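# Shelve aisle-floor cartons in the far-end shelving section

## Task

Pick up every carton lying on the aisle floor and set each one on a shelf in the final shelving section at the far end of the aisle (either side is fine). Each carton must sit directly on the shelf board, not stacked on another carton, level rather than tilted, and fully within the shelf edge. The robot must not tip over or finish leaning, or the task fails.

## Robot and tools

ROBOT. TidyBot++: a single-arm mobile robot. The base is 0.54 m long, 0.50 m wide and 0.38 m tall, on four driven casters. On top sits one seven-joint arm ending in a two-finger gripper. The shoulder is 0.12 m ahead of the base centre and 0.68 m up. Arm segments: upper arm 0.42 m, forearm 0.31 m, hand 0.31 m to the reported hand point. The arm begins folded with the hand aimed down, reaching up to 0.08 m past the base front. Cameras: base_camera (fixed on the chassis) and wrist_camera (looks along the hand).

FRAMES. Base frame: origin on the floor below the base centre, x ahead, y to the left, z up, in metres. hand_pose is reported in this frame: it is the midpoint of the closed finger pads. The hand's own z axis runs out along the fingers, and the fingers open along its y axis. The odometry frame is the base frame as it was when the scene began. base_odometry comes from wheel counts only, so slip shows up as travel. Heading is in radians, left positive, from -3.142 to 3.142. base_tilt is in degrees, positive when leaning forward or right.

move. A single action. Motion keys:
- base: an object with any of translate_m (ahead +, metres, -2 to 2), strafe_m (left +, metres, -2 to 2), rotate_rad (counter-clockwise seen from above +, radians, -6.3 to 6.3). All are offsets from where the base currently stands, measured along its axes at the start of the command. translate_m plus strafe_m together give one straight-line drive.
- joints: absolute angle targets by name. joint_1_rad (any angle; positive turns the arm clockwise from above, the reverse of rotate_rad), joint_2_rad (shoulder, -2.249 to 2.249, 0 is upright, + leans forward), joint_3_rad (any angle), joint_4_rad (elbow, -2.579 to 2.579, 0 straight, with joint_3 near 3.14 negative bends forward), joint_5_rad (any angle), joint_6_rad (wrist, -2.099 to 2.099, with joint_3 at 3.14 and joint_5 at 0 negative tips the hand forward), joint_7_rad (any angle; hand down, + rotates counter-clockwise from above; at 1.57 the fingers open left/right). gripper_pos runs from 0 (open, about 85 mm gap) to 1 (shut); gap is roughly 85 x (1 - gripper_pos) mm. Unlimited joints go the short way, so turn past half a revolution in steps.
- target: one list of seven numbers [x, y, z, qw, qx, qy, qz]. It is an absolute hand pose in the base frame: position in metres, then a unit quaternion, matching hand_pose. With target, joints may contain only gripper_pos.
- speeds: caps for this action: translate_m and strafe_m 0.05 to 0.5 m/s (give only one of them for a combined drive), rotate_rad 0.1 to 1.57 rad/s, gripper_pos 0.234 to 0.993 per s.
- min_time_s: 0.1 to 8 s, lowest duration for each arm motion.
Non-motion keys: cameras (list of base_camera, wrist_camera or all; [] for none) and blocking (true by default waits for everything to settle; false returns in about half a second while motion continues). A move with no motion keys just reports state and images.

wait(seconds 0 to 10, cameras): lets time pass; it returns early once motions finish. stop(cameras): brakes everything still moving. zoom_image(camera, region [x0, y0, x1, y1] in pixels from the top-left, at most 504 square): magnifies the latest image. read_manual: only licence text. finished_scene(scene): closes the current scene irreversibly; call nothing afterwards in that reply.

RESULTS. base_status, joint_status and hand_status read moving, done, off_target (resting short of target, possibly still pushing), not_followed (withheld, e.g. self-collision or pose unreachable), or stops: contact_stop, time_out, torque_fault, limit_stop_at_motor_heat. An uncommanded stop, a refused call or a torque fault cancels the rest of that reply's move/wait/finished_scene calls. hand_target is where the hand would be with all joints on target; a held load makes the hand droop below it. motor_effort gives percent of maximum torque, peak in brackets. on_its_own lists what the robot did unasked. ARM HIT means a hard collision with the base or itself. MOTOR HOT appears at 60 °C; at 75 °C the arm sags in a heat fault.

PRACTICAL NOTES. After a target, hand is usually within about 3 cm; fix it by adding (wanted minus read) to the last target. To hold still, resend hand_target, not hand_pose. Poses low and close in front of the base can hit the base; there is no guard against that. Out-of-reach poses wander then time_out. When a carton touches the shelf, hand_pose stops descending while commands keep lowering. Grip closes until contact and then squeezes hard; use a target just past contact for gentler grip. Hand pointing down can reach roughly 0.94 m high only near the base.

AVOID. Dropping cartons or releasing them while moving; striking shelves hard; driving or turning while the arm is caught on something above about 0.6 m (tipping); reaching far out from folded or swinging a stretched arm sideways; pushing hard on furniture; over-squeezing or yanking a held carton; long holds with the arm stretched (overheating). Back away to right a leaning robot.

Each tool is called after "Emit:" by a JSON object that holds its "api" and its "payload", one argument or row to a line.

## Session

Emit:
{"api": "move", "payload": {

}}

Scene clock: 0.00 s.
Motor temperatures (°C): [30 29 26 26 36 35 38]
base_odometry: x=+0.000 y=+0.000 heading=+0.000
base_tilt: forward=-0.2 right=+0.1
base_status: not commanded
joint_positions: joint_1_rad=+0.006 joint_2_rad=-0.372 joint_3_rad=+3.187 joint_4_rad=-2.545 joint_5_rad=+0.049 joint_6_rad=-0.920 joint_7_rad=+1.590 gripper_pos=+0.000
joint_status: not commanded
motor_effort: joint_1_rad=+0 joint_2_rad=-1 joint_3_rad=+1 joint_4_rad=+13 joint_5_rad=+2 joint_6_rad=+1 joint_7_rad=+0
hand_pose: x=+0.2404 y=-0.0152 z=+0.5851 quat_wxyz=(+0.013, +1.000, +0.000, +0.024) (m; base frame)
hand_target: x=+0.2412 y=-0.0152 z=+0.5856 quat_wxyz=(+0.013, +1.000, +0.000, +0.025) (m; base frame)
hand_status: not commanded
pictures: base_camera, wrist_camera
Images, in order (width x height): base_camera 644x364, wrist_camera 644x476.

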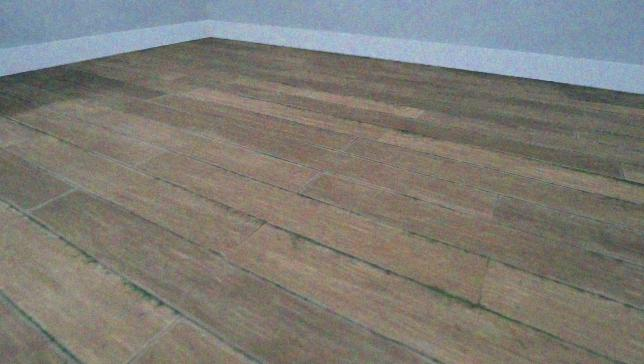

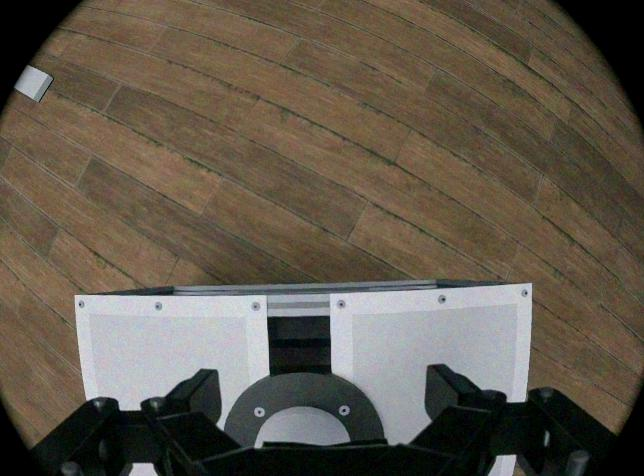

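Emit:
{"api": "move", "payload": {
  "joints": {"joint_6_rad": 0.55},
  "cameras": ["all"]
}}

Scene clock: 18.23 s.
move: done
base_odometry: x=+0.000 y=+0.000 heading=+0.000
base_tilt: forward=-0.2 right=+0.1
base_status: not commanded
joint_positions: joint_1_rad=+0.006 joint_2_rad=-0.372 joint_3_rad=+3.187 joint_4_rad=-2.545 joint_5_rad=+0.049 joint_6_rad=+0.492 joint_7_rad=+1.590 gripper_pos=+0.000
joint_status: all done
motor_effort: joint_1_rad=+0(1) joint_2_rad=-5(6) joint_3_rad=+1(2) joint_4_rad=+18(18) joint_5_rad=+1(2) joint_6_rad=+10(10) joint_7_rad=+0(1)
hand_pose: x=+0.5347 y=-0.0146 z=+0.8615 quat_wxyz=(+0.022, +0.745, +0.008, +0.667)
hand_target: x=+0.5366 y=-0.0142 z=+0.8806 quat_wxyz=(+0.023, +0.725, +0.008, +0.689)
hand_status: not commanded
pictures: base_camera, wrist_camera
Images, in order (width x height): base_camera 644x364, wrist_camera 644x476.

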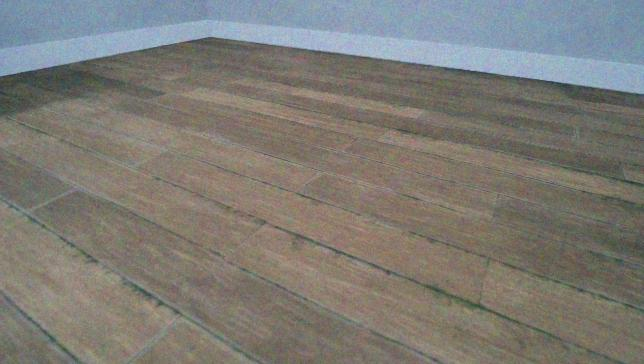

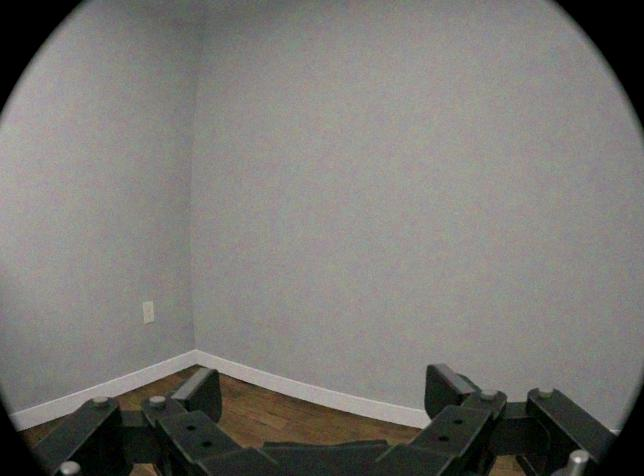

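Emit:
{"api": "move", "payload": {
  "base": {"rotate_rad": 0.9},
  "cameras": ["all"]
}}

Emit:
{"api": "move", "payload": {
  "base": {"rotate_rad": 0.9},
  "cameras": ["all"]
}}

Emit:
{"api": "move", "payload": {
  "base": {"rotate_rad": 0.9},
  "cameras": ["all"]
}}

Emit:
{"api": "move", "payload": {
  "base": {"rotate_rad": 0.9},
  "cameras": ["all"]
}}

Emit:
{"api": "move", "payload": {
  "base": {"rotate_rad": 0.9},
  "cameras": ["all"]
}}

Emit:
{"api": "move", "payload": {
  "base": {"rotate_rad": 0.9},
  "cameras": ["all"]
}}

Scene clock: 25.80 s.
move: done
base_odometry: x=+0.000 y=+0.000 heading=+0.900
base_tilt: forward=-0.2 right=+0.1
base_status: done
joint_positions: joint_1_rad=+0.006 joint_2_rad=-0.372 joint_3_rad=+3.187 joint_4_rad=-2.545 joint_5_rad=+0.049 joint_6_rad=+0.492 joint_7_rad=+1.590 gripper_pos=+0.000
joint_status: not commanded
motor_effort: joint_1_rad=-1(1) joint_2_rad=-5(6) joint_3_rad=+1(3) joint_4_rad=+18(18) joint_5_rad=+1(2) joint_6_rad=+9(10) joint_7_rad=+0(1)
hand_pose: x=+0.5347 y=-0.0146 z=+0.8615 quat_wxyz=(+0.022, +0.745, +0.008, +0.667)
hand_target: x=+0.5366 y=-0.0142 z=+0.8806 quat_wxyz=(+0.023, +0.725, +0.008, +0.689)
hand_status: not commanded
pictures: base_camera, wrist_camera
Images, in order (width x height): base_camera 644x364, wrist_camera 644x476.

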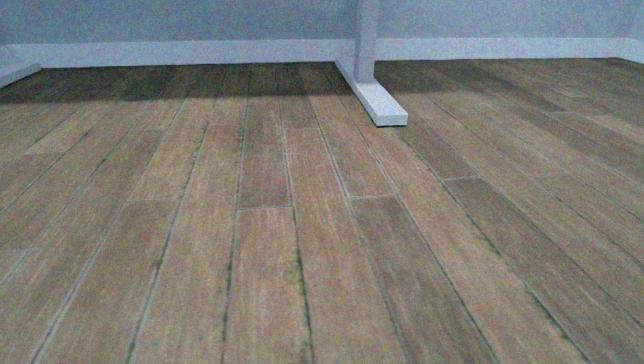

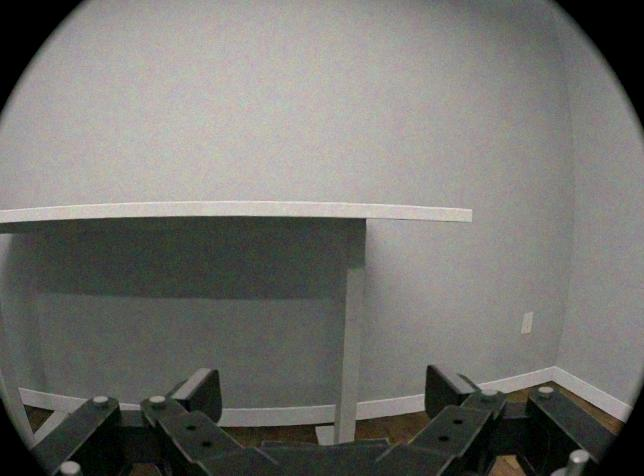

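Scene clock: 27.60 s.
move: done
base_odometry: x=+0.000 y=+0.000 heading=+1.800
base_tilt: forward=-0.2 right=+0.1
base_status: done
joint_positions: joint_1_rad=+0.006 joint_2_rad=-0.372 joint_3_rad=+3.187 joint_4_rad=-2.545 joint_5_rad=+0.049 joint_6_rad=+0.492 joint_7_rad=+1.590 gripper_pos=+0.000
joint_status: not commanded
motor_effort: joint_1_rad=+0(1) joint_2_rad=-5(7) joint_3_rad=+2(3) joint_4_rad=+18(18) joint_5_rad=+1(2) joint_6_rad=+11(11) joint_7_rad=+0(1)
hand_pose: x=+0.5347 y=-0.0146 z=+0.8615 quat_wxyz=(+0.022, +0.745, +0.008, +0.667)
hand_target: x=+0.5366 y=-0.0142 z=+0.8806 quat_wxyz=(+0.023, +0.725, +0.008, +0.689)
hand_status: not commanded
pictures: base_camera, wrist_camera
Images, in order (width x height): base_camera 644x364, wrist_camera 644x476.

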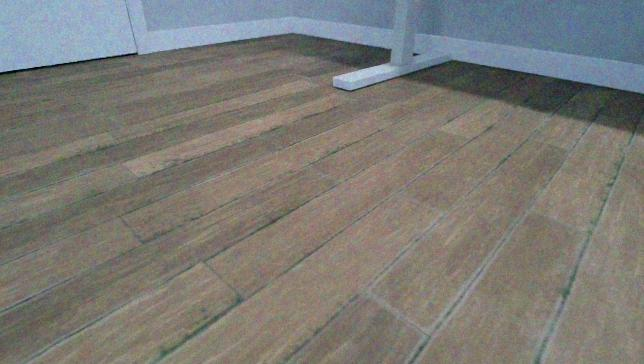

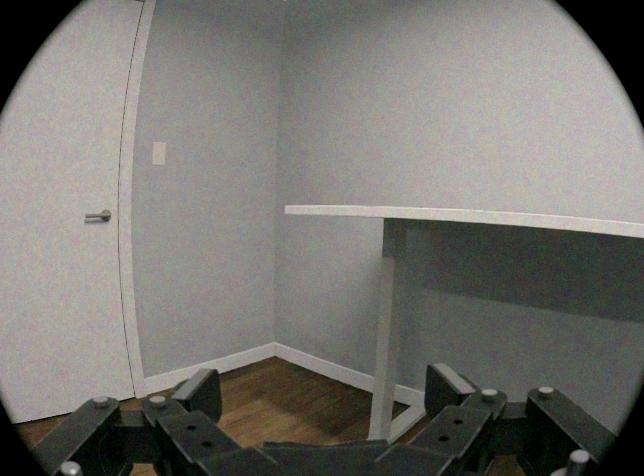

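Scene clock: 29.40 s.
move: done
base_odometry: x=+0.000 y=+0.000 heading=+2.700
base_tilt: forward=-0.2 right=+0.1
base_status: done
joint_positions: joint_1_rad=+0.006 joint_2_rad=-0.372 joint_3_rad=+3.187 joint_4_rad=-2.545 joint_5_rad=+0.049 joint_6_rad=+0.492 joint_7_rad=+1.590 gripper_pos=+0.000
joint_status: not commanded
motor_effort: joint_1_rad=+0(1) joint_2_rad=-6(6) joint_3_rad=+2(3) joint_4_rad=+18(19) joint_5_rad=+1(2) joint_6_rad=+8(11) joint_7_rad=-1(1)
hand_pose: x=+0.5347 y=-0.0146 z=+0.8615 quat_wxyz=(+0.022, +0.745, +0.008, +0.667)
hand_target: x=+0.5366 y=-0.0142 z=+0.8806 quat_wxyz=(+0.023, +0.725, +0.008, +0.689)
hand_status: not commanded
pictures: base_camera, wrist_camera
Images, in order (width x height): base_camera 644x364, wrist_camera 644x476.

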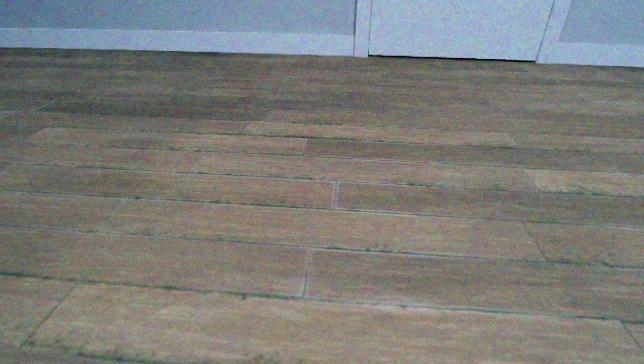

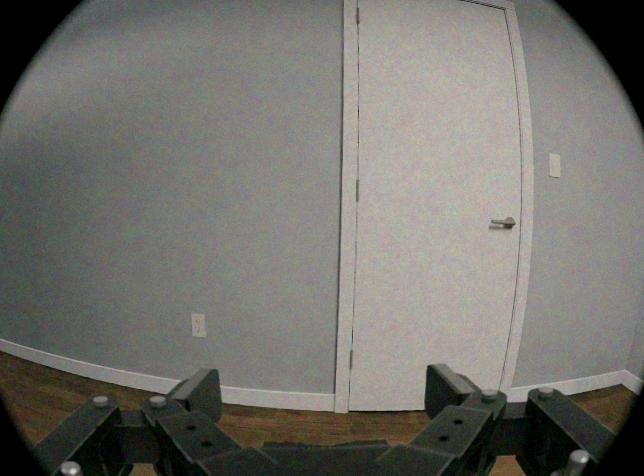

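Scene clock: 31.20 s.
move: done
base_odometry: x=+0.000 y=+0.000 heading=-2.684
base_tilt: forward=-0.2 right=+0.1
base_status: done
joint_positions: joint_1_rad=+0.006 joint_2_rad=-0.372 joint_3_rad=+3.187 joint_4_rad=-2.545 joint_5_rad=+0.049 joint_6_rad=+0.492 joint_7_rad=+1.590 gripper_pos=+0.000
joint_status: not commanded
motor_effort: joint_1_rad=+0(1) joint_2_rad=-5(7) joint_3_rad=+2(2) joint_4_rad=+18(19) joint_5_rad=+0(2) joint_6_rad=+8(11) joint_7_rad=+0(1)
hand_pose: x=+0.5347 y=-0.0146 z=+0.8615 quat_wxyz=(+0.022, +0.745, +0.008, +0.667)
hand_target: x=+0.5366 y=-0.0142 z=+0.8806 quat_wxyz=(+0.023, +0.725, +0.008, +0.689)
hand_status: not commanded
pictures: base_camera, wrist_camera
Images, in order (width x height): base_camera 644x364, wrist_camera 644x476.

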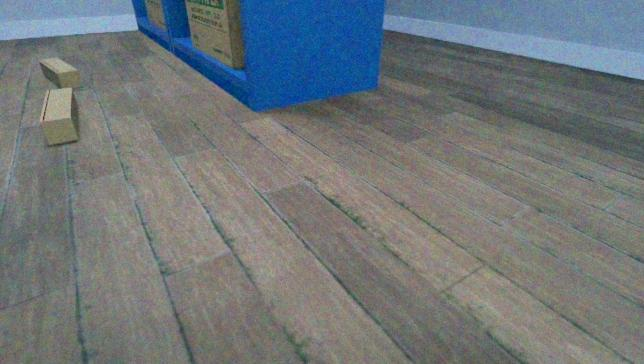

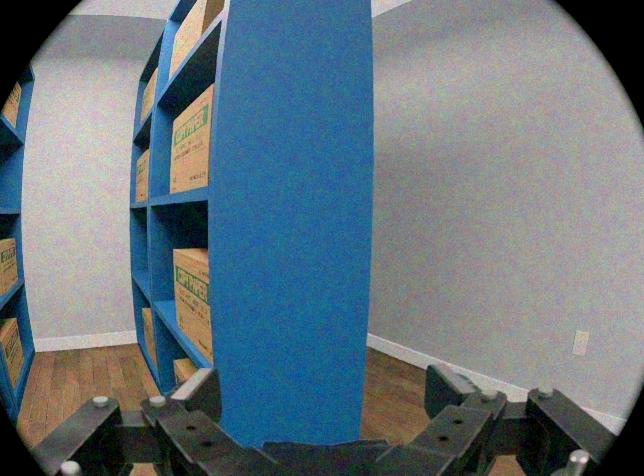

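Scene clock: 33.00 s.
move: done
base_odometry: x=+0.000 y=+0.000 heading=-1.784
base_tilt: forward=-0.2 right=+0.1
base_status: done
joint_positions: joint_1_rad=+0.006 joint_2_rad=-0.372 joint_3_rad=+3.187 joint_4_rad=-2.545 joint_5_rad=+0.049 joint_6_rad=+0.492 joint_7_rad=+1.590 gripper_pos=+0.000
joint_status: not commanded
motor_effort: joint_1_rad=+0(1) joint_2_rad=-6(6) joint_3_rad=+1(3) joint_4_rad=+18(18) joint_5_rad=+1(2) joint_6_rad=+9(11) joint_7_rad=+0(1)
hand_pose: x=+0.5347 y=-0.0146 z=+0.8615 quat_wxyz=(+0.022, +0.745, +0.008, +0.667)
hand_target: x=+0.5366 y=-0.0142 z=+0.8806 quat_wxyz=(+0.023, +0.725, +0.008, +0.689)
hand_status: not commanded
pictures: base_camera, wrist_camera
Images, in order (width x height): base_camera 644x364, wrist_camera 644x476.

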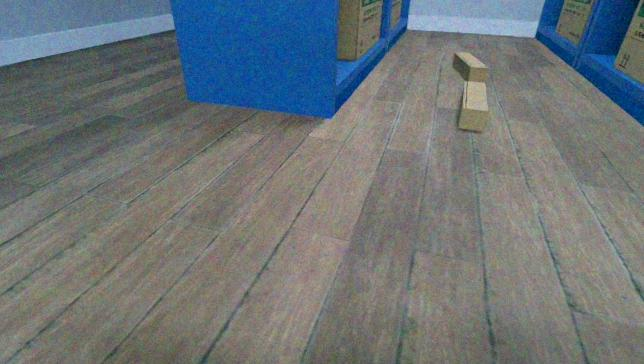

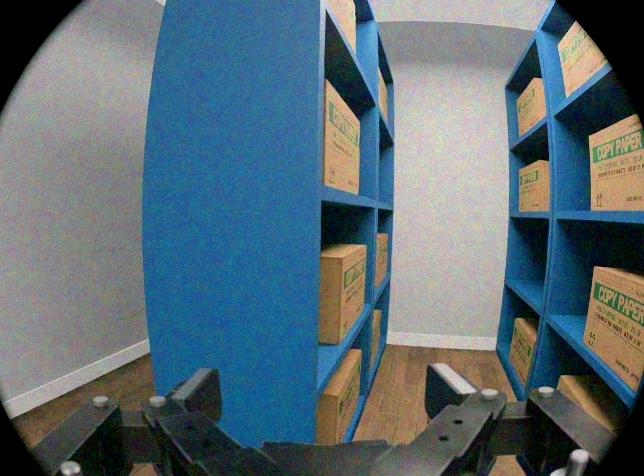

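Scene clock: 34.80 s.
move: done
base_odometry: x=+0.000 y=+0.000 heading=-0.884
base_tilt: forward=-0.2 right=+0.1
base_status: done
joint_positions: joint_1_rad=+0.006 joint_2_rad=-0.372 joint_3_rad=+3.187 joint_4_rad=-2.545 joint_5_rad=+0.049 joint_6_rad=+0.492 joint_7_rad=+1.590 gripper_pos=+0.000
joint_status: not commanded
motor_effort: joint_1_rad=+0(1) joint_2_rad=-4(6) joint_3_rad=+1(3) joint_4_rad=+18(18) joint_5_rad=+1(2) joint_6_rad=+9(10) joint_7_rad=-1(1)
hand_pose: x=+0.5347 y=-0.0146 z=+0.8615 quat_wxyz=(+0.022, +0.745, +0.008, +0.667)
hand_target: x=+0.5366 y=-0.0142 z=+0.8806 quat_wxyz=(+0.023, +0.725, +0.008, +0.689)
hand_status: not commanded
pictures: base_camera, wrist_camera
Images, in order (width x height): base_camera 644x364, wrist_camera 644x476.

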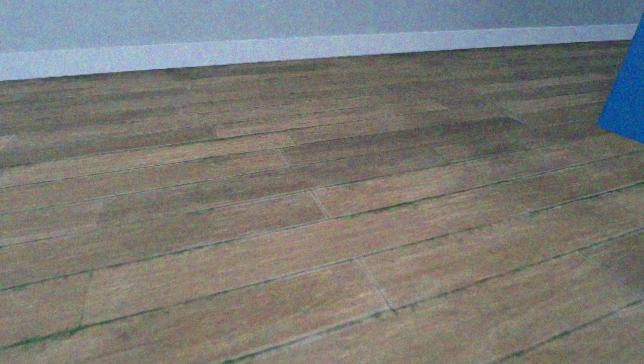

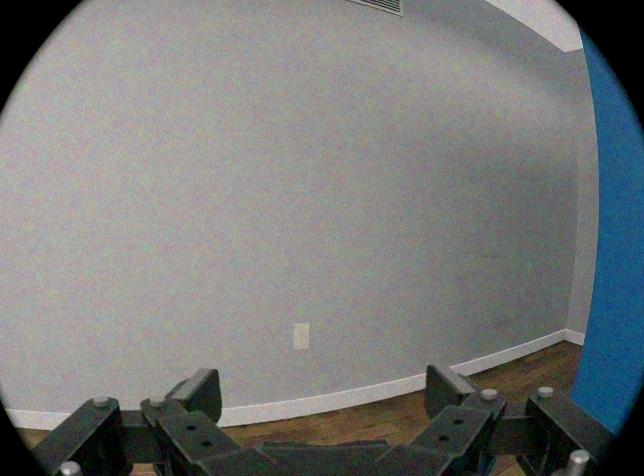

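Emit:
{"api": "move", "payload": {
  "base": {"rotate_rad": -1.206},
  "cameras": ["all"]
}}

Scene clock: 63.17 s.
move: done
base_odometry: x=+0.000 y=+0.000 heading=-2.090
base_tilt: forward=-0.2 right=+0.1
base_status: done
joint_positions: joint_1_rad=+0.006 joint_2_rad=-0.372 joint_3_rad=+3.187 joint_4_rad=-2.545 joint_5_rad=+0.049 joint_6_rad=+0.492 joint_7_rad=+1.590 gripper_pos=+0.000
joint_status: not commanded
motor_effort: joint_1_rad=+0(2) joint_2_rad=-5(6) joint_3_rad=+1(3) joint_4_rad=+18(18) joint_5_rad=+1(2) joint_6_rad=+9(11) joint_7_rad=-1(1)
hand_pose: x=+0.5347 y=-0.0146 z=+0.8615 quat_wxyz=(+0.022, +0.745, +0.007, +0.667)
hand_target: x=+0.5366 y=-0.0142 z=+0.8806 quat_wxyz=(+0.023, +0.725, +0.008, +0.689)
hand_status: not commanded
pictures: base_camera, wrist_camera
Images, in order (width x height): base_camera 644x364, wrist_camera 644x476.

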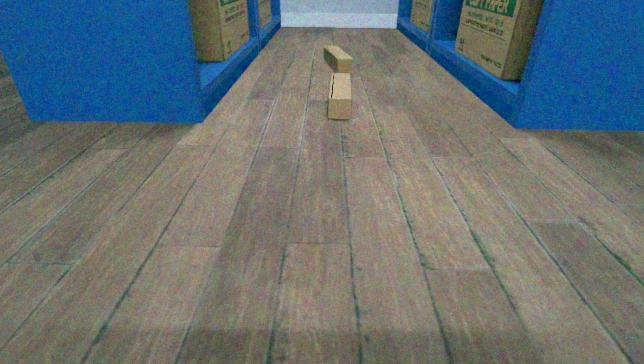

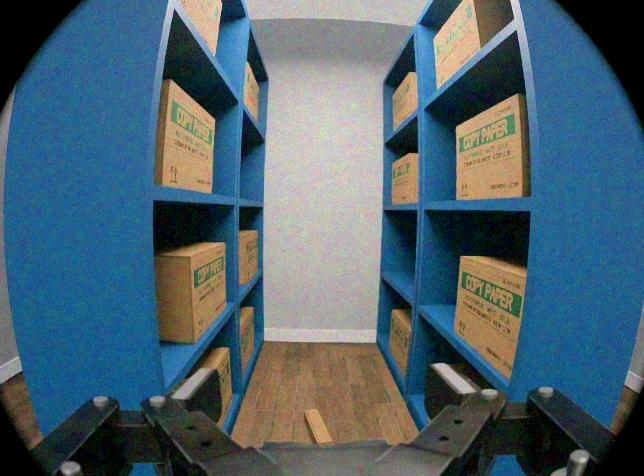

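Emit:
{"api": "zoom_image", "payload": {
  "camera": "base_camera",
  "region": [290, 20, 390, 140]
}}

Emit:
{"api": "zoom_image", "payload": {
  "camera": "wrist_camera",
  "region": [220, 60, 300, 360]
}}

Emit:
{"api": "zoom_image", "payload": {
  "camera": "wrist_camera",
  "region": [360, 60, 440, 400]
}}

Scaled by 4.200.

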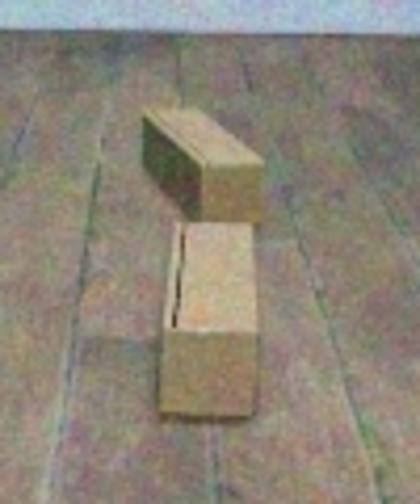

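Scaled by 1.680.

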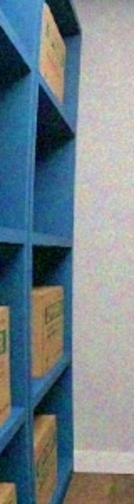

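Scaled by 1.482.

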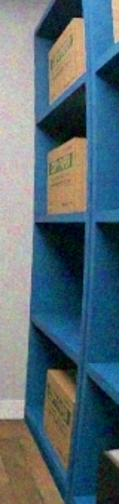

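Emit:
{"api": "move", "payload": {
  "base": {"rotate_rad": -0.03, "translate_m": 0.55},
  "joints": {"joint_1_rad": 0.0, "joint_2_rad": 1.481, "joint_3_rad": 3.1416, "joint_4_rad": -1.964, "joint_5_rad": 0.0, "joint_6_rad": 0.8265, "joint_7_rad": 1.5708},
  "cameras": ["all"],
  "min_time_s": 3
}}

Scene clock: 199.20 s.
move: done
base_odometry: x=-0.273 y=-0.478 heading=-2.120
base_tilt: forward=-0.2 right=+0.1
base_status: done
joint_positions: joint_1_rad=+0.006 joint_2_rad=+1.448 joint_3_rad=+3.165 joint_4_rad=-1.978 joint_5_rad=+0.042 joint_6_rad=+0.774 joint_7_rad=+1.590 gripper_pos=+0.000
joint_status: all done
motor_effort: joint_1_rad=+0(2) joint_2_rad=-31(34) joint_3_rad=+0(2) joint_4_rad=+0(19) joint_5_rad=+1(2) joint_6_rad=+5(10) joint_7_rad=+0(2)
hand_pose: x=+0.5951 y=-0.0064 z=+0.1568 quat_wxyz=(+0.004, +0.970, +0.026, +0.242)
hand_target: x=+0.5996 y=+0.0013 z=+0.1499 quat_wxyz=(+0.000, +0.966, +0.000, +0.259)
hand_status: not commanded
pictures: base_camera, wrist_camera
Images, in order (width x height): base_camera 644x364, wrist_camera 644x476.

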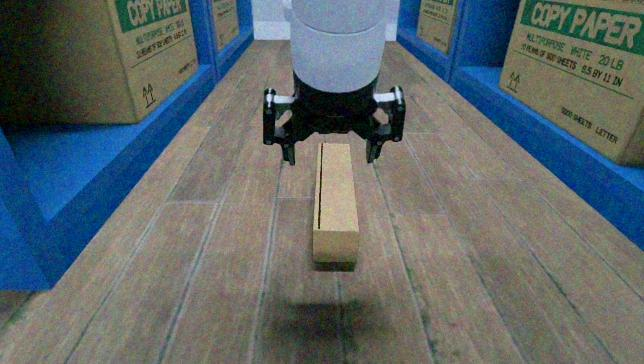

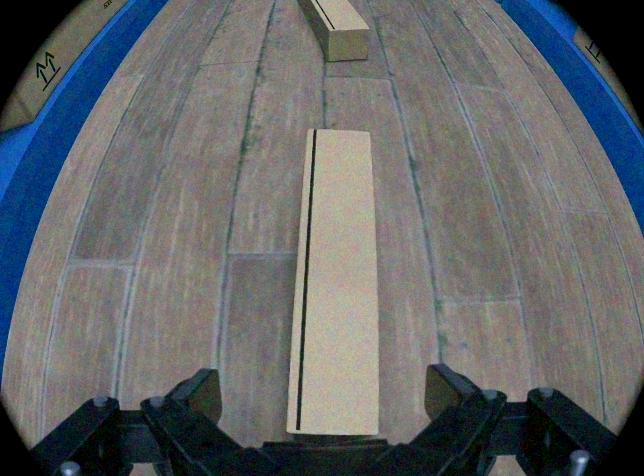

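Emit:
{"api": "move", "payload": {
  "base": {"translate_m": 0.126},
  "joints": {"joint_1_rad": 0.025, "joint_2_rad": 1.514, "joint_3_rad": 3.118, "joint_4_rad": -1.95, "joint_5_rad": -0.042, "joint_6_rad": 0.87, "joint_7_rad": 1.55},
  "cameras": ["all"]
}}

Scene clock: 215.30 s.
move: done
base_odometry: x=-0.339 y=-0.585 heading=-2.120
base_tilt: forward=-0.1 right=+0.1
base_status: done
joint_positions: joint_1_rad=+0.012 joint_2_rad=+1.488 joint_3_rad=+3.138 joint_4_rad=-1.951 joint_5_rad=-0.004 joint_6_rad=+0.827 joint_7_rad=+1.580 gripper_pos=+0.000
joint_status: all done
motor_effort: joint_1_rad=-1(3) joint_2_rad=-31(33) joint_3_rad=+0(2) joint_4_rad=+0(2) joint_5_rad=+1(2) joint_6_rad=+5(6) joint_7_rad=+0(1)
hand_pose: x=+0.6032 y=-0.0032 z=+0.1473 quat_wxyz=(+0.002, +0.965, -0.003, +0.261)
hand_target: x=+0.6013 y=-0.0073 z=+0.1420 quat_wxyz=(+0.001, +0.962, -0.042, +0.270)
hand_status: not commanded
pictures: base_camera, wrist_camera
Images, in order (width x height): base_camera 644x364, wrist_camera 644x476.

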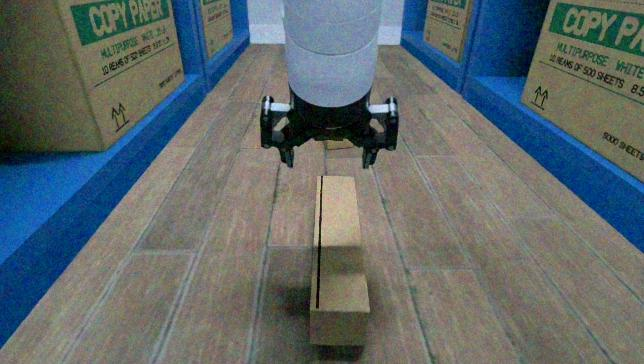

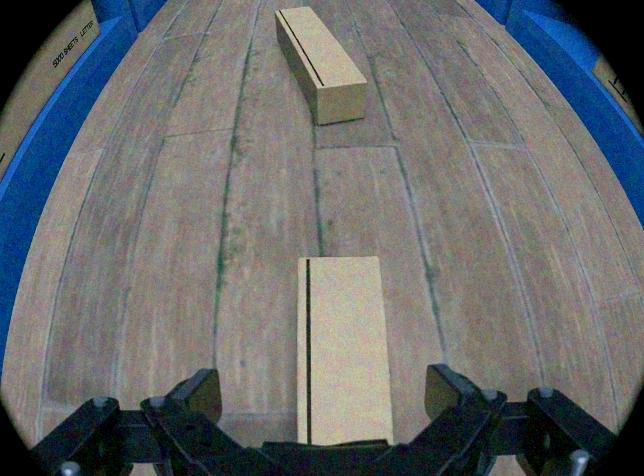

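Emit:
{"api": "move", "payload": {
  "joints": {"joint_1_rad": 0.052, "joint_2_rad": 1.68, "joint_3_rad": 3.118, "joint_4_rad": -1.786, "joint_5_rad": -0.042, "joint_6_rad": 0.868, "joint_7_rad": 1.55},
  "cameras": ["all"]
}}

Scene clock: 229.60 s.
move: done
base_odometry: x=-0.339 y=-0.585 heading=-2.120
base_tilt: forward=-0.2 right=+0.1
base_status: not commanded
joint_positions: joint_1_rad=+0.027 joint_2_rad=+1.654 joint_3_rad=+3.138 joint_4_rad=-1.798 joint_5_rad=-0.004 joint_6_rad=+0.827 joint_7_rad=+1.580 gripper_pos=+0.000
joint_status: all done
motor_effort: joint_1_rad=+0(1) joint_2_rad=-31(34) joint_3_rad=+0(1) joint_4_rad=-1(1) joint_5_rad=+1(2) joint_6_rad=+5(6) joint_7_rad=+0(2)
hand_pose: x=+0.5955 y=-0.0102 z=+0.0767 quat_wxyz=(+0.004, +0.967, -0.010, +0.255)
hand_target: x=+0.5975 y=-0.0204 z=+0.0718 quat_wxyz=(+0.005, +0.962, -0.057, +0.268)
hand_status: not commanded
pictures: base_camera, wrist_camera
Images, in order (width x height): base_camera 644x364, wrist_camera 644x476.

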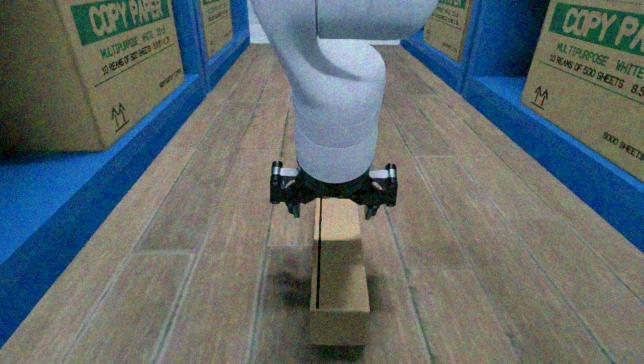

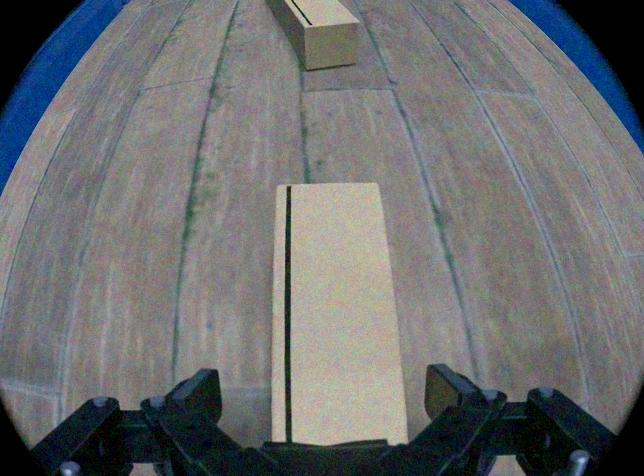

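Emit:
{"api": "move", "payload": {
  "joints": {"joint_1_rad": 0.072, "joint_2_rad": 1.758, "joint_3_rad": 3.118, "joint_4_rad": -1.686, "joint_5_rad": -0.042, "joint_6_rad": 0.855, "joint_7_rad": 1.55},
  "cameras": ["all"]
}}

Scene clock: 234.97 s.
move: done
base_odometry: x=-0.339 y=-0.585 heading=-2.120
base_tilt: forward=-0.2 right=+0.1
base_status: not commanded
joint_positions: joint_1_rad=+0.047 joint_2_rad=+1.725 joint_3_rad=+3.138 joint_4_rad=-1.695 joint_5_rad=-0.004 joint_6_rad=+0.827 joint_7_rad=+1.580 gripper_pos=+0.000
joint_status: all done
motor_effort: joint_1_rad=+0(2) joint_2_rad=-31(33) joint_3_rad=+1(1) joint_4_rad=+0(1) joint_5_rad=+1(2) joint_6_rad=+6(6) joint_7_rad=-1(1)
hand_pose: x=+0.6100 y=-0.0206 z=+0.0492 quat_wxyz=(+0.007, +0.962, -0.020, +0.270)
hand_target: x=+0.6011 y=-0.0305 z=+0.0387 quat_wxyz=(+0.008, +0.960, -0.067, +0.272)
hand_status: not commanded
pictures: base_camera, wrist_camera
Images, in order (width x height): base_camera 644x364, wrist_camera 644x476.

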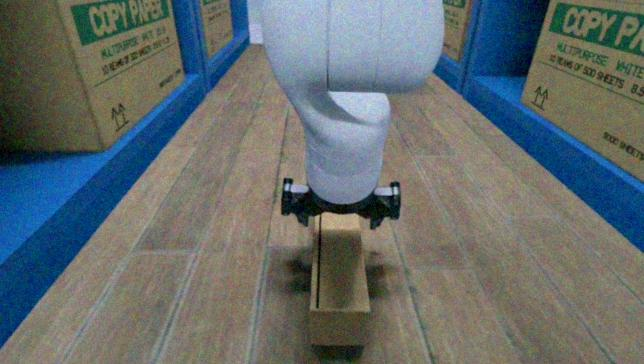

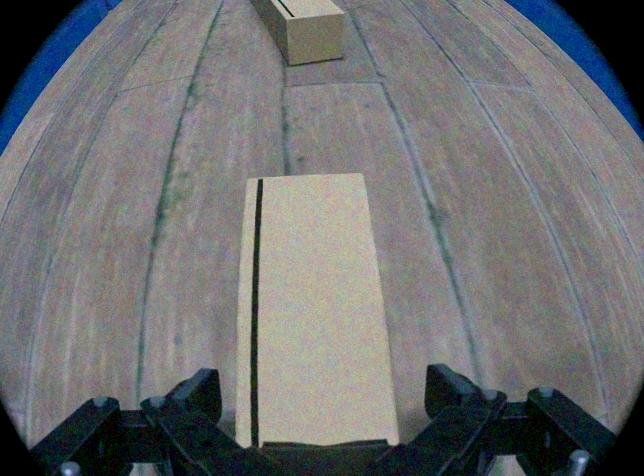

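Emit:
{"api": "move", "payload": {
  "joints": {"joint_1_rad": 0.072, "joint_2_rad": 1.78, "joint_3_rad": 3.118, "joint_4_rad": -1.686, "joint_5_rad": -0.042, "joint_6_rad": 0.855, "joint_7_rad": 1.55, "gripper_pos": 0.26},
  "cameras": ["all"],
  "speeds": {"gripper_pos": 0.234}
}}

Scene clock: 250.87 s.
move: done
base_odometry: x=-0.339 y=-0.585 heading=-2.120
base_tilt: forward=-0.1 right=+0.1
base_status: not commanded
joint_positions: joint_1_rad=+0.047 joint_2_rad=+1.747 joint_3_rad=+3.138 joint_4_rad=-1.695 joint_5_rad=-0.004 joint_6_rad=+0.827 joint_7_rad=+1.580 gripper_pos=+0.260
joint_status: all done
motor_effort: joint_1_rad=+0(2) joint_2_rad=-30(32) joint_3_rad=+0(1) joint_4_rad=+0(1) joint_5_rad=+1(2) joint_6_rad=+5(6) joint_7_rad=+0(1)
hand_pose: x=+0.5962 y=-0.0200 z=+0.0386 quat_wxyz=(+0.007, +0.965, -0.020, +0.260)
hand_target: x=+0.5869 y=-0.0294 z=+0.0283 quat_wxyz=(+0.008, +0.963, -0.068, +0.262)
hand_status: not commanded
pictures: base_camera, wrist_camera
Images, in order (width x height): base_camera 644x364, wrist_camera 644x476.

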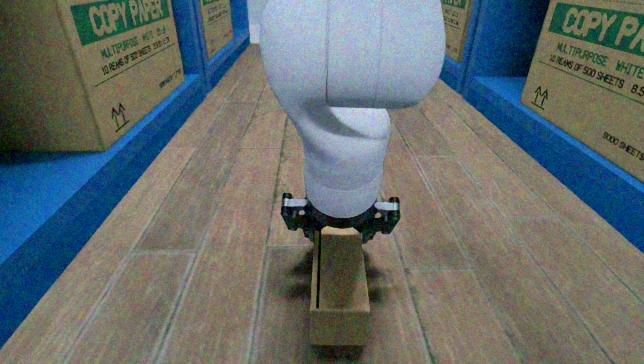

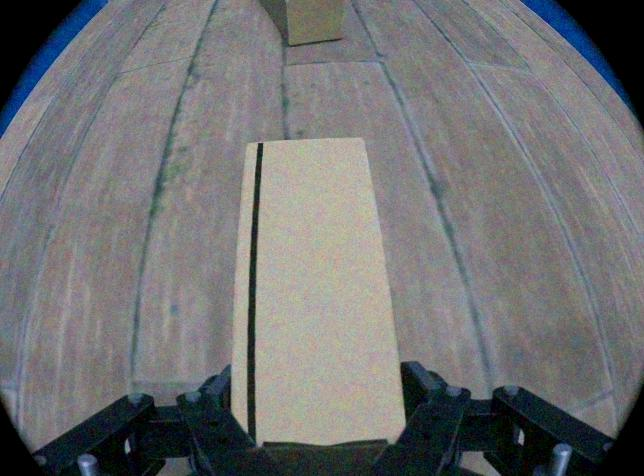

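Emit:
{"api": "move", "payload": {
  "joints": {"gripper_pos": 0.28},
  "speeds": {"gripper_pos": 0.234}
}}

Emit:
{"api": "move", "payload": {
  "joints": {"gripper_pos": 0.29},
  "speeds": {"gripper_pos": 0.234}
}}

Emit:
{"api": "move", "payload": {
  "joints": {"gripper_pos": 0.30},
  "speeds": {"gripper_pos": 0.234},
  "cameras": ["all"]
}}

Scene clock: 256.77 s.
move: done
base_odometry: x=-0.339 y=-0.585 heading=-2.120
base_tilt: forward=-0.2 right=+0.1
base_status: not commanded
joint_positions: joint_1_rad=+0.047 joint_2_rad=+1.747 joint_3_rad=+3.138 joint_4_rad=-1.695 joint_5_rad=-0.004 joint_6_rad=+0.827 joint_7_rad=+1.580 gripper_pos=+0.280
joint_status: all done
motor_effort: joint_1_rad=-1(1) joint_2_rad=-31(31) joint_3_rad=+0(1) joint_4_rad=+0(0) joint_5_rad=+1(2) joint_6_rad=+5(6) joint_7_rad=+0(1)
hand_pose: x=+0.5962 y=-0.0200 z=+0.0386 quat_wxyz=(+0.007, +0.965, -0.020, +0.260)
hand_target: x=+0.5869 y=-0.0294 z=+0.0283 quat_wxyz=(+0.008, +0.963, -0.068, +0.262)
hand_status: not commanded
pictures: none

Scene clock: 257.40 s.
move: done
base_odometry: x=-0.339 y=-0.585 heading=-2.120
base_tilt: forward=-0.2 right=+0.1
base_status: not commanded
joint_positions: joint_1_rad=+0.047 joint_2_rad=+1.747 joint_3_rad=+3.138 joint_4_rad=-1.695 joint_5_rad=-0.004 joint_6_rad=+0.827 joint_7_rad=+1.580 gripper_pos=+0.291
joint_status: all done
motor_effort: joint_1_rad=+1(1) joint_2_rad=-31(31) joint_3_rad=+0(1) joint_4_rad=+0(0) joint_5_rad=+1(1) joint_6_rad=+5(6) joint_7_rad=+0(1)
hand_pose: x=+0.5962 y=-0.0200 z=+0.0386 quat_wxyz=(+0.007, +0.965, -0.020, +0.260)
hand_target: x=+0.5869 y=-0.0294 z=+0.0283 quat_wxyz=(+0.008, +0.963, -0.068, +0.262)
hand_status: not commanded
pictures: none

Scene clock: 258.03 s.
move: done
base_odometry: x=-0.339 y=-0.585 heading=-2.120
base_tilt: forward=-0.2 right=+0.1
base_status: not commanded
joint_positions: joint_1_rad=+0.047 joint_2_rad=+1.747 joint_3_rad=+3.138 joint_4_rad=-1.695 joint_5_rad=-0.004 joint_6_rad=+0.827 joint_7_rad=+1.580 gripper_pos=+0.299
joint_status: all done
motor_effort: joint_1_rad=+0(1) joint_2_rad=-30(31) joint_3_rad=+0(1) joint_4_rad=+0(1) joint_5_rad=+1(2) joint_6_rad=+5(6) joint_7_rad=+0(1)
hand_pose: x=+0.5962 y=-0.0200 z=+0.0386 quat_wxyz=(+0.007, +0.965, -0.020, +0.260)
hand_target: x=+0.5869 y=-0.0294 z=+0.0283 quat_wxyz=(+0.008, +0.963, -0.068, +0.262)
hand_status: not commanded
pictures: base_camera, wrist_camera
Images, in order (width x height): base_camera 644x364, wrist_camera 644x476.

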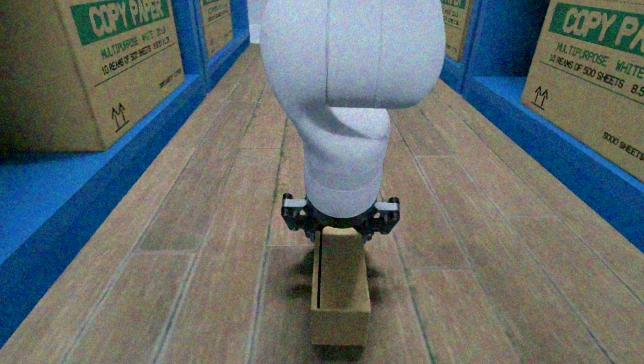

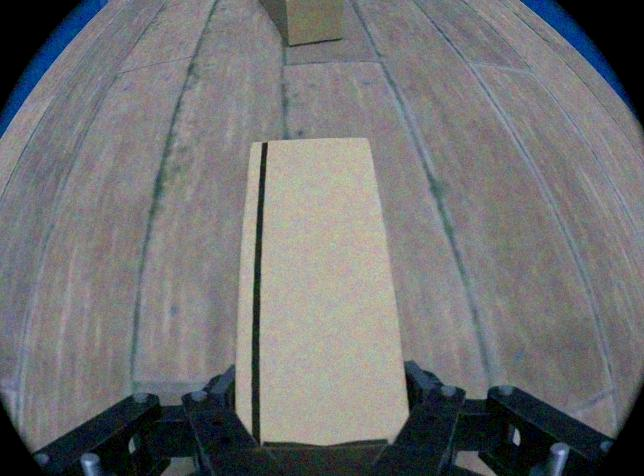

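Emit:
{"api": "move", "payload": {
  "joints": {"gripper_pos": 0.31},
  "speeds": {"gripper_pos": 0.234}
}}

Emit:
{"api": "move", "payload": {
  "joints": {"gripper_pos": 0.32},
  "speeds": {"gripper_pos": 0.234}
}}

Emit:
{"api": "move", "payload": {
  "joints": {"gripper_pos": 0.33},
  "speeds": {"gripper_pos": 0.234},
  "cameras": ["all"]
}}

Scene clock: 266.10 s.
move: done
base_odometry: x=-0.339 y=-0.585 heading=-2.120
base_tilt: forward=-0.2 right=+0.1
base_status: not commanded
joint_positions: joint_1_rad=+0.047 joint_2_rad=+1.747 joint_3_rad=+3.138 joint_4_rad=-1.695 joint_5_rad=-0.004 joint_6_rad=+0.827 joint_7_rad=+1.580 gripper_pos=+0.311
joint_status: all done
motor_effort: joint_1_rad=+1(1) joint_2_rad=-31(31) joint_3_rad=+0(1) joint_4_rad=+0(1) joint_5_rad=+1(1) joint_6_rad=+5(6) joint_7_rad=+0(1)
hand_pose: x=+0.5962 y=-0.0200 z=+0.0386 quat_wxyz=(+0.007, +0.965, -0.020, +0.260)
hand_target: x=+0.5869 y=-0.0294 z=+0.0283 quat_wxyz=(+0.008, +0.963, -0.068, +0.262)
hand_status: not commanded
pictures: none

Scene clock: 266.73 s.
move: done
base_odometry: x=-0.339 y=-0.585 heading=-2.120
base_tilt: forward=-0.2 right=+0.1
base_status: not commanded
joint_positions: joint_1_rad=+0.047 joint_2_rad=+1.747 joint_3_rad=+3.138 joint_4_rad=-1.695 joint_5_rad=-0.004 joint_6_rad=+0.827 joint_7_rad=+1.580 gripper_pos=+0.319
joint_status: all done
motor_effort: joint_1_rad=+0(1) joint_2_rad=-31(32) joint_3_rad=+0(1) joint_4_rad=+0(1) joint_5_rad=+0(2) joint_6_rad=+5(6) joint_7_rad=+0(1)
hand_pose: x=+0.5962 y=-0.0200 z=+0.0386 quat_wxyz=(+0.007, +0.965, -0.020, +0.260)
hand_target: x=+0.5869 y=-0.0294 z=+0.0283 quat_wxyz=(+0.008, +0.963, -0.068, +0.262)
hand_status: not commanded
pictures: none

Scene clock: 267.53 s.
move: done
base_odometry: x=-0.339 y=-0.585 heading=-2.120
base_tilt: forward=-0.2 right=+0.1
base_status: not commanded
joint_positions: joint_1_rad=+0.047 joint_2_rad=+1.747 joint_3_rad=+3.138 joint_4_rad=-1.695 joint_5_rad=-0.004 joint_6_rad=+0.827 joint_7_rad=+1.580 gripper_pos=+0.329
joint_status: all done
motor_effort: joint_1_rad=+0(1) joint_2_rad=-29(31) joint_3_rad=+0(1) joint_4_rad=+1(1) joint_5_rad=+1(1) joint_6_rad=+3(5) joint_7_rad=-1(1)
hand_pose: x=+0.5962 y=-0.0200 z=+0.0386 quat_wxyz=(+0.007, +0.965, -0.020, +0.260)
hand_target: x=+0.5869 y=-0.0294 z=+0.0283 quat_wxyz=(+0.008, +0.963, -0.068, +0.262)
hand_status: not commanded
pictures: base_camera, wrist_camera
Images, in order (width x height): base_camera 644x364, wrist_camera 644x476.

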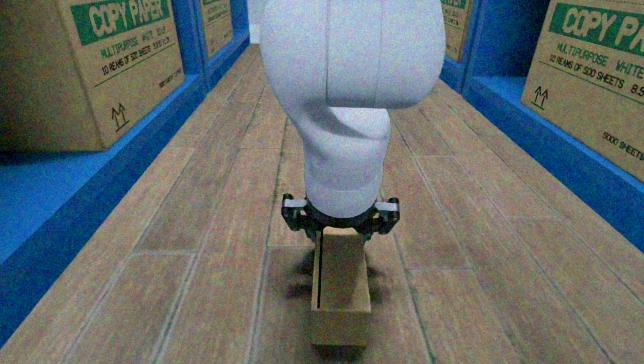

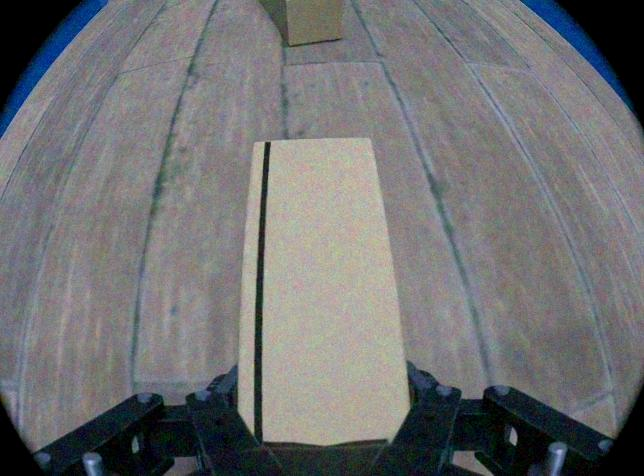

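Emit:
{"api": "move", "payload": {
  "joints": {"gripper_pos": 0.335},
  "speeds": {"gripper_pos": 0.234}
}}

Emit:
{"api": "move", "payload": {
  "joints": {"gripper_pos": 0.34},
  "speeds": {"gripper_pos": 0.234},
  "cameras": ["wrist_camera"]
}}

Scene clock: 272.53 s.
move: done
base_odometry: x=-0.339 y=-0.585 heading=-2.120
base_tilt: forward=-0.2 right=+0.1
base_status: not commanded
joint_positions: joint_1_rad=+0.047 joint_2_rad=+1.747 joint_3_rad=+3.138 joint_4_rad=-1.695 joint_5_rad=-0.004 joint_6_rad=+0.827 joint_7_rad=+1.580 gripper_pos=+0.332
joint_status: all done
motor_effort: joint_1_rad=+0(0) joint_2_rad=-28(29) joint_3_rad=+1(1) joint_4_rad=+1(2) joint_5_rad=+1(1) joint_6_rad=+4(5) joint_7_rad=+0(1)
hand_pose: x=+0.5962 y=-0.0200 z=+0.0386 quat_wxyz=(+0.007, +0.965, -0.020, +0.260)
hand_target: x=+0.5869 y=-0.0294 z=+0.0283 quat_wxyz=(+0.008, +0.963, -0.068, +0.262)
hand_status: not commanded
pictures: none

Scene clock: 273.23 s.
move: done
base_odometry: x=-0.339 y=-0.585 heading=-2.120
base_tilt: forward=-0.2 right=+0.1
base_status: not commanded
joint_positions: joint_1_rad=+0.047 joint_2_rad=+1.747 joint_3_rad=+3.138 joint_4_rad=-1.695 joint_5_rad=-0.004 joint_6_rad=+0.827 joint_7_rad=+1.580 gripper_pos=+0.337
joint_status: all done
motor_effort: joint_1_rad=-1(1) joint_2_rad=-26(28) joint_3_rad=+0(1) joint_4_rad=+2(2) joint_5_rad=+1(1) joint_6_rad=+3(4) joint_7_rad=-1(1)
hand_pose: x=+0.5962 y=-0.0200 z=+0.0386 quat_wxyz=(+0.007, +0.965, -0.020, +0.260)
hand_target: x=+0.5869 y=-0.0294 z=+0.0283 quat_wxyz=(+0.008, +0.963, -0.068, +0.262)
hand_status: not commanded
Images, in order (width x height): wrist_camera 644x476.

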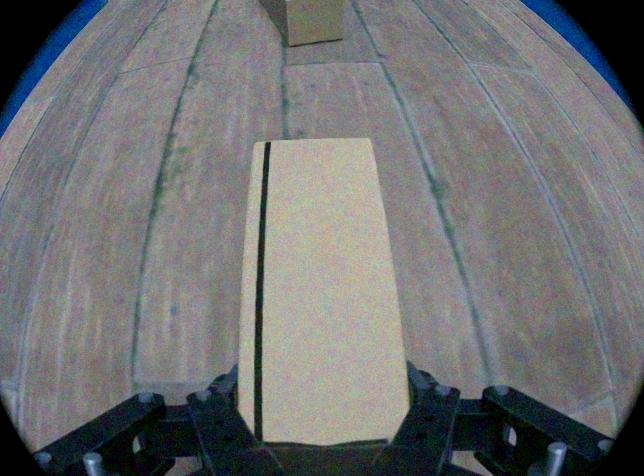

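Emit:
{"api": "move", "payload": {
  "joints": {"joint_2_rad": 1.59, "joint_4_rad": -1.86, "joint_6_rad": 0.875},
  "cameras": ["all"],
  "min_time_s": 1.5
}}

Scene clock: 283.00 s.
move: done
base_odometry: x=-0.339 y=-0.585 heading=-2.120
base_tilt: forward=-0.2 right=+0.1
base_status: not commanded
joint_positions: joint_1_rad=+0.047 joint_2_rad=+1.640 joint_3_rad=+3.138 joint_4_rad=-1.845 joint_5_rad=-0.004 joint_6_rad=+0.829 joint_7_rad=+1.580 gripper_pos=+0.337
joint_status: all done
motor_effort: joint_1_rad=+0(1) joint_2_rad=-31(32) joint_3_rad=+0(1) joint_4_rad=-1(2) joint_5_rad=+1(2) joint_6_rad=+4(6) joint_7_rad=+0(1)
hand_pose: x=+0.5783 y=-0.0191 z=+0.0816 quat_wxyz=(+0.006, +0.970, -0.020, +0.241)
hand_target: x=+0.6102 y=-0.0309 z=+0.1118 quat_wxyz=(+0.008, +0.958, -0.065, +0.279)
hand_status: not commanded
pictures: base_camera, wrist_camera
Images, in order (width x height): base_camera 644x364, wrist_camera 644x476.

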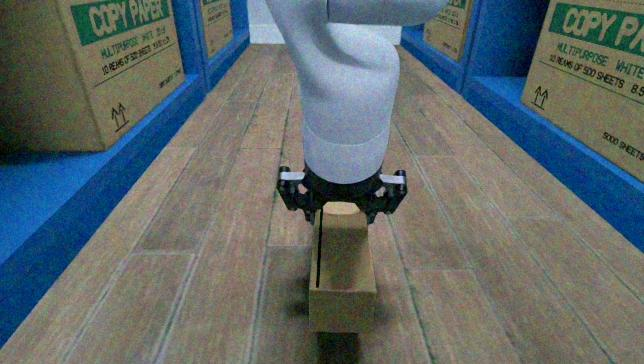

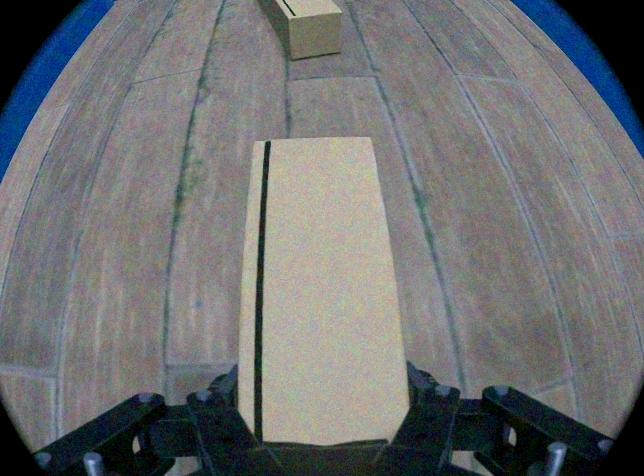

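Emit:
{"api": "move", "payload": {
  "base": {"translate_m": -0.4},
  "joints": {"joint_2_rad": 1.53, "joint_4_rad": -1.86, "joint_6_rad": 0.875},
  "min_time_s": 1.5
}}

Emit:
{"api": "move", "payload": {
  "joints": {"joint_1_rad": 1.57},
  "cameras": ["all"],
  "min_time_s": 2.5
}}

Scene clock: 299.07 s.
move: done
base_odometry: x=-0.130 y=-0.244 heading=-2.119
base_tilt: forward=-0.2 right=+0.1
base_status: done
joint_positions: joint_1_rad=+0.051 joint_2_rad=+1.586 joint_3_rad=+3.136 joint_4_rad=-1.858 joint_5_rad=-0.005 joint_6_rad=+0.830 joint_7_rad=+1.580 gripper_pos=+0.337
joint_status: all done
motor_effort: joint_1_rad=+0(2) joint_2_rad=-31(34) joint_3_rad=+0(2) joint_4_rad=+0(3) joint_5_rad=+1(2) joint_6_rad=+5(7) joint_7_rad=+0(1)
hand_pose: x=+0.6020 y=-0.0216 z=+0.1062 quat_wxyz=(+0.007, +0.965, -0.023, +0.260)
hand_target: x=+0.6434 y=-0.0333 z=+0.1424 quat_wxyz=(+0.008, +0.949, -0.065, +0.308)
hand_status: not commanded
pictures: none

Scene clock: 301.87 s.
move: done
base_odometry: x=-0.130 y=-0.244 heading=-2.119
base_tilt: forward=-0.2 right=+0.1
base_status: not commanded
joint_positions: joint_1_rad=+1.550 joint_2_rad=+1.583 joint_3_rad=+3.133 joint_4_rad=-1.858 joint_5_rad=-0.005 joint_6_rad=+0.830 joint_7_rad=+1.580 gripper_pos=+0.337
joint_status: all done
motor_effort: joint_1_rad=+0(3) joint_2_rad=-31(33) joint_3_rad=+0(2) joint_4_rad=+0(1) joint_5_rad=+1(2) joint_6_rad=+5(7) joint_7_rad=-1(1)
hand_pose: x=+0.1341 y=-0.4853 z=+0.1079 quat_wxyz=(+0.182, +0.690, -0.674, +0.188)
hand_target: x=+0.1240 y=-0.5255 z=+0.1424 quat_wxyz=(+0.215, +0.651, -0.694, +0.220)
hand_status: not commanded
pictures: base_camera, wrist_camera
Images, in order (width x height): base_camera 644x364, wrist_camera 644x476.

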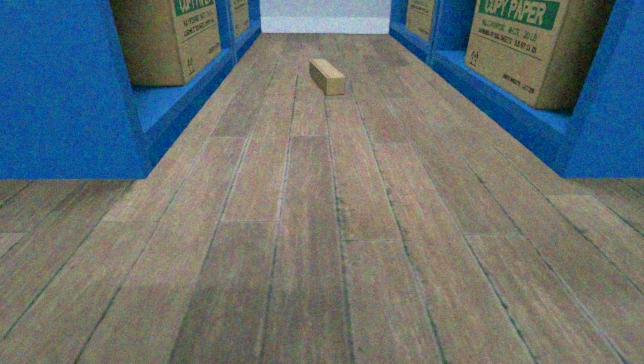

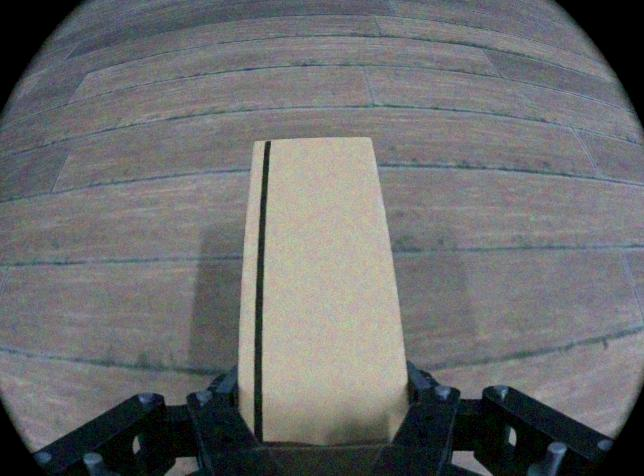

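Emit:
{"api": "move", "payload": {
  "joints": {"joint_2_rad": 1.70, "joint_4_rad": -1.715, "joint_6_rad": 0.865},
  "min_time_s": 1.5
}}

Scene clock: 310.03 s.
move: done
base_odometry: x=-0.130 y=-0.244 heading=-2.119
base_tilt: forward=-0.2 right=+0.1
base_status: not commanded
joint_positions: joint_1_rad=+1.550 joint_2_rad=+1.669 joint_3_rad=+3.133 joint_4_rad=-1.728 joint_5_rad=-0.005 joint_6_rad=+0.830 joint_7_rad=+1.580 gripper_pos=+0.337
joint_status: all done
motor_effort: joint_1_rad=+0(1) joint_2_rad=-32(34) joint_3_rad=+0(1) joint_4_rad=+1(1) joint_5_rad=+1(2) joint_6_rad=+5(7) joint_7_rad=-1(1)
hand_pose: x=+0.1345 y=-0.5080 z=+0.0751 quat_wxyz=(+0.197, +0.686, -0.670, +0.203)
hand_target: x=+0.1237 y=-0.5058 z=+0.0668 quat_wxyz=(+0.204, +0.653, -0.699, +0.208)
hand_status: not commanded
pictures: none


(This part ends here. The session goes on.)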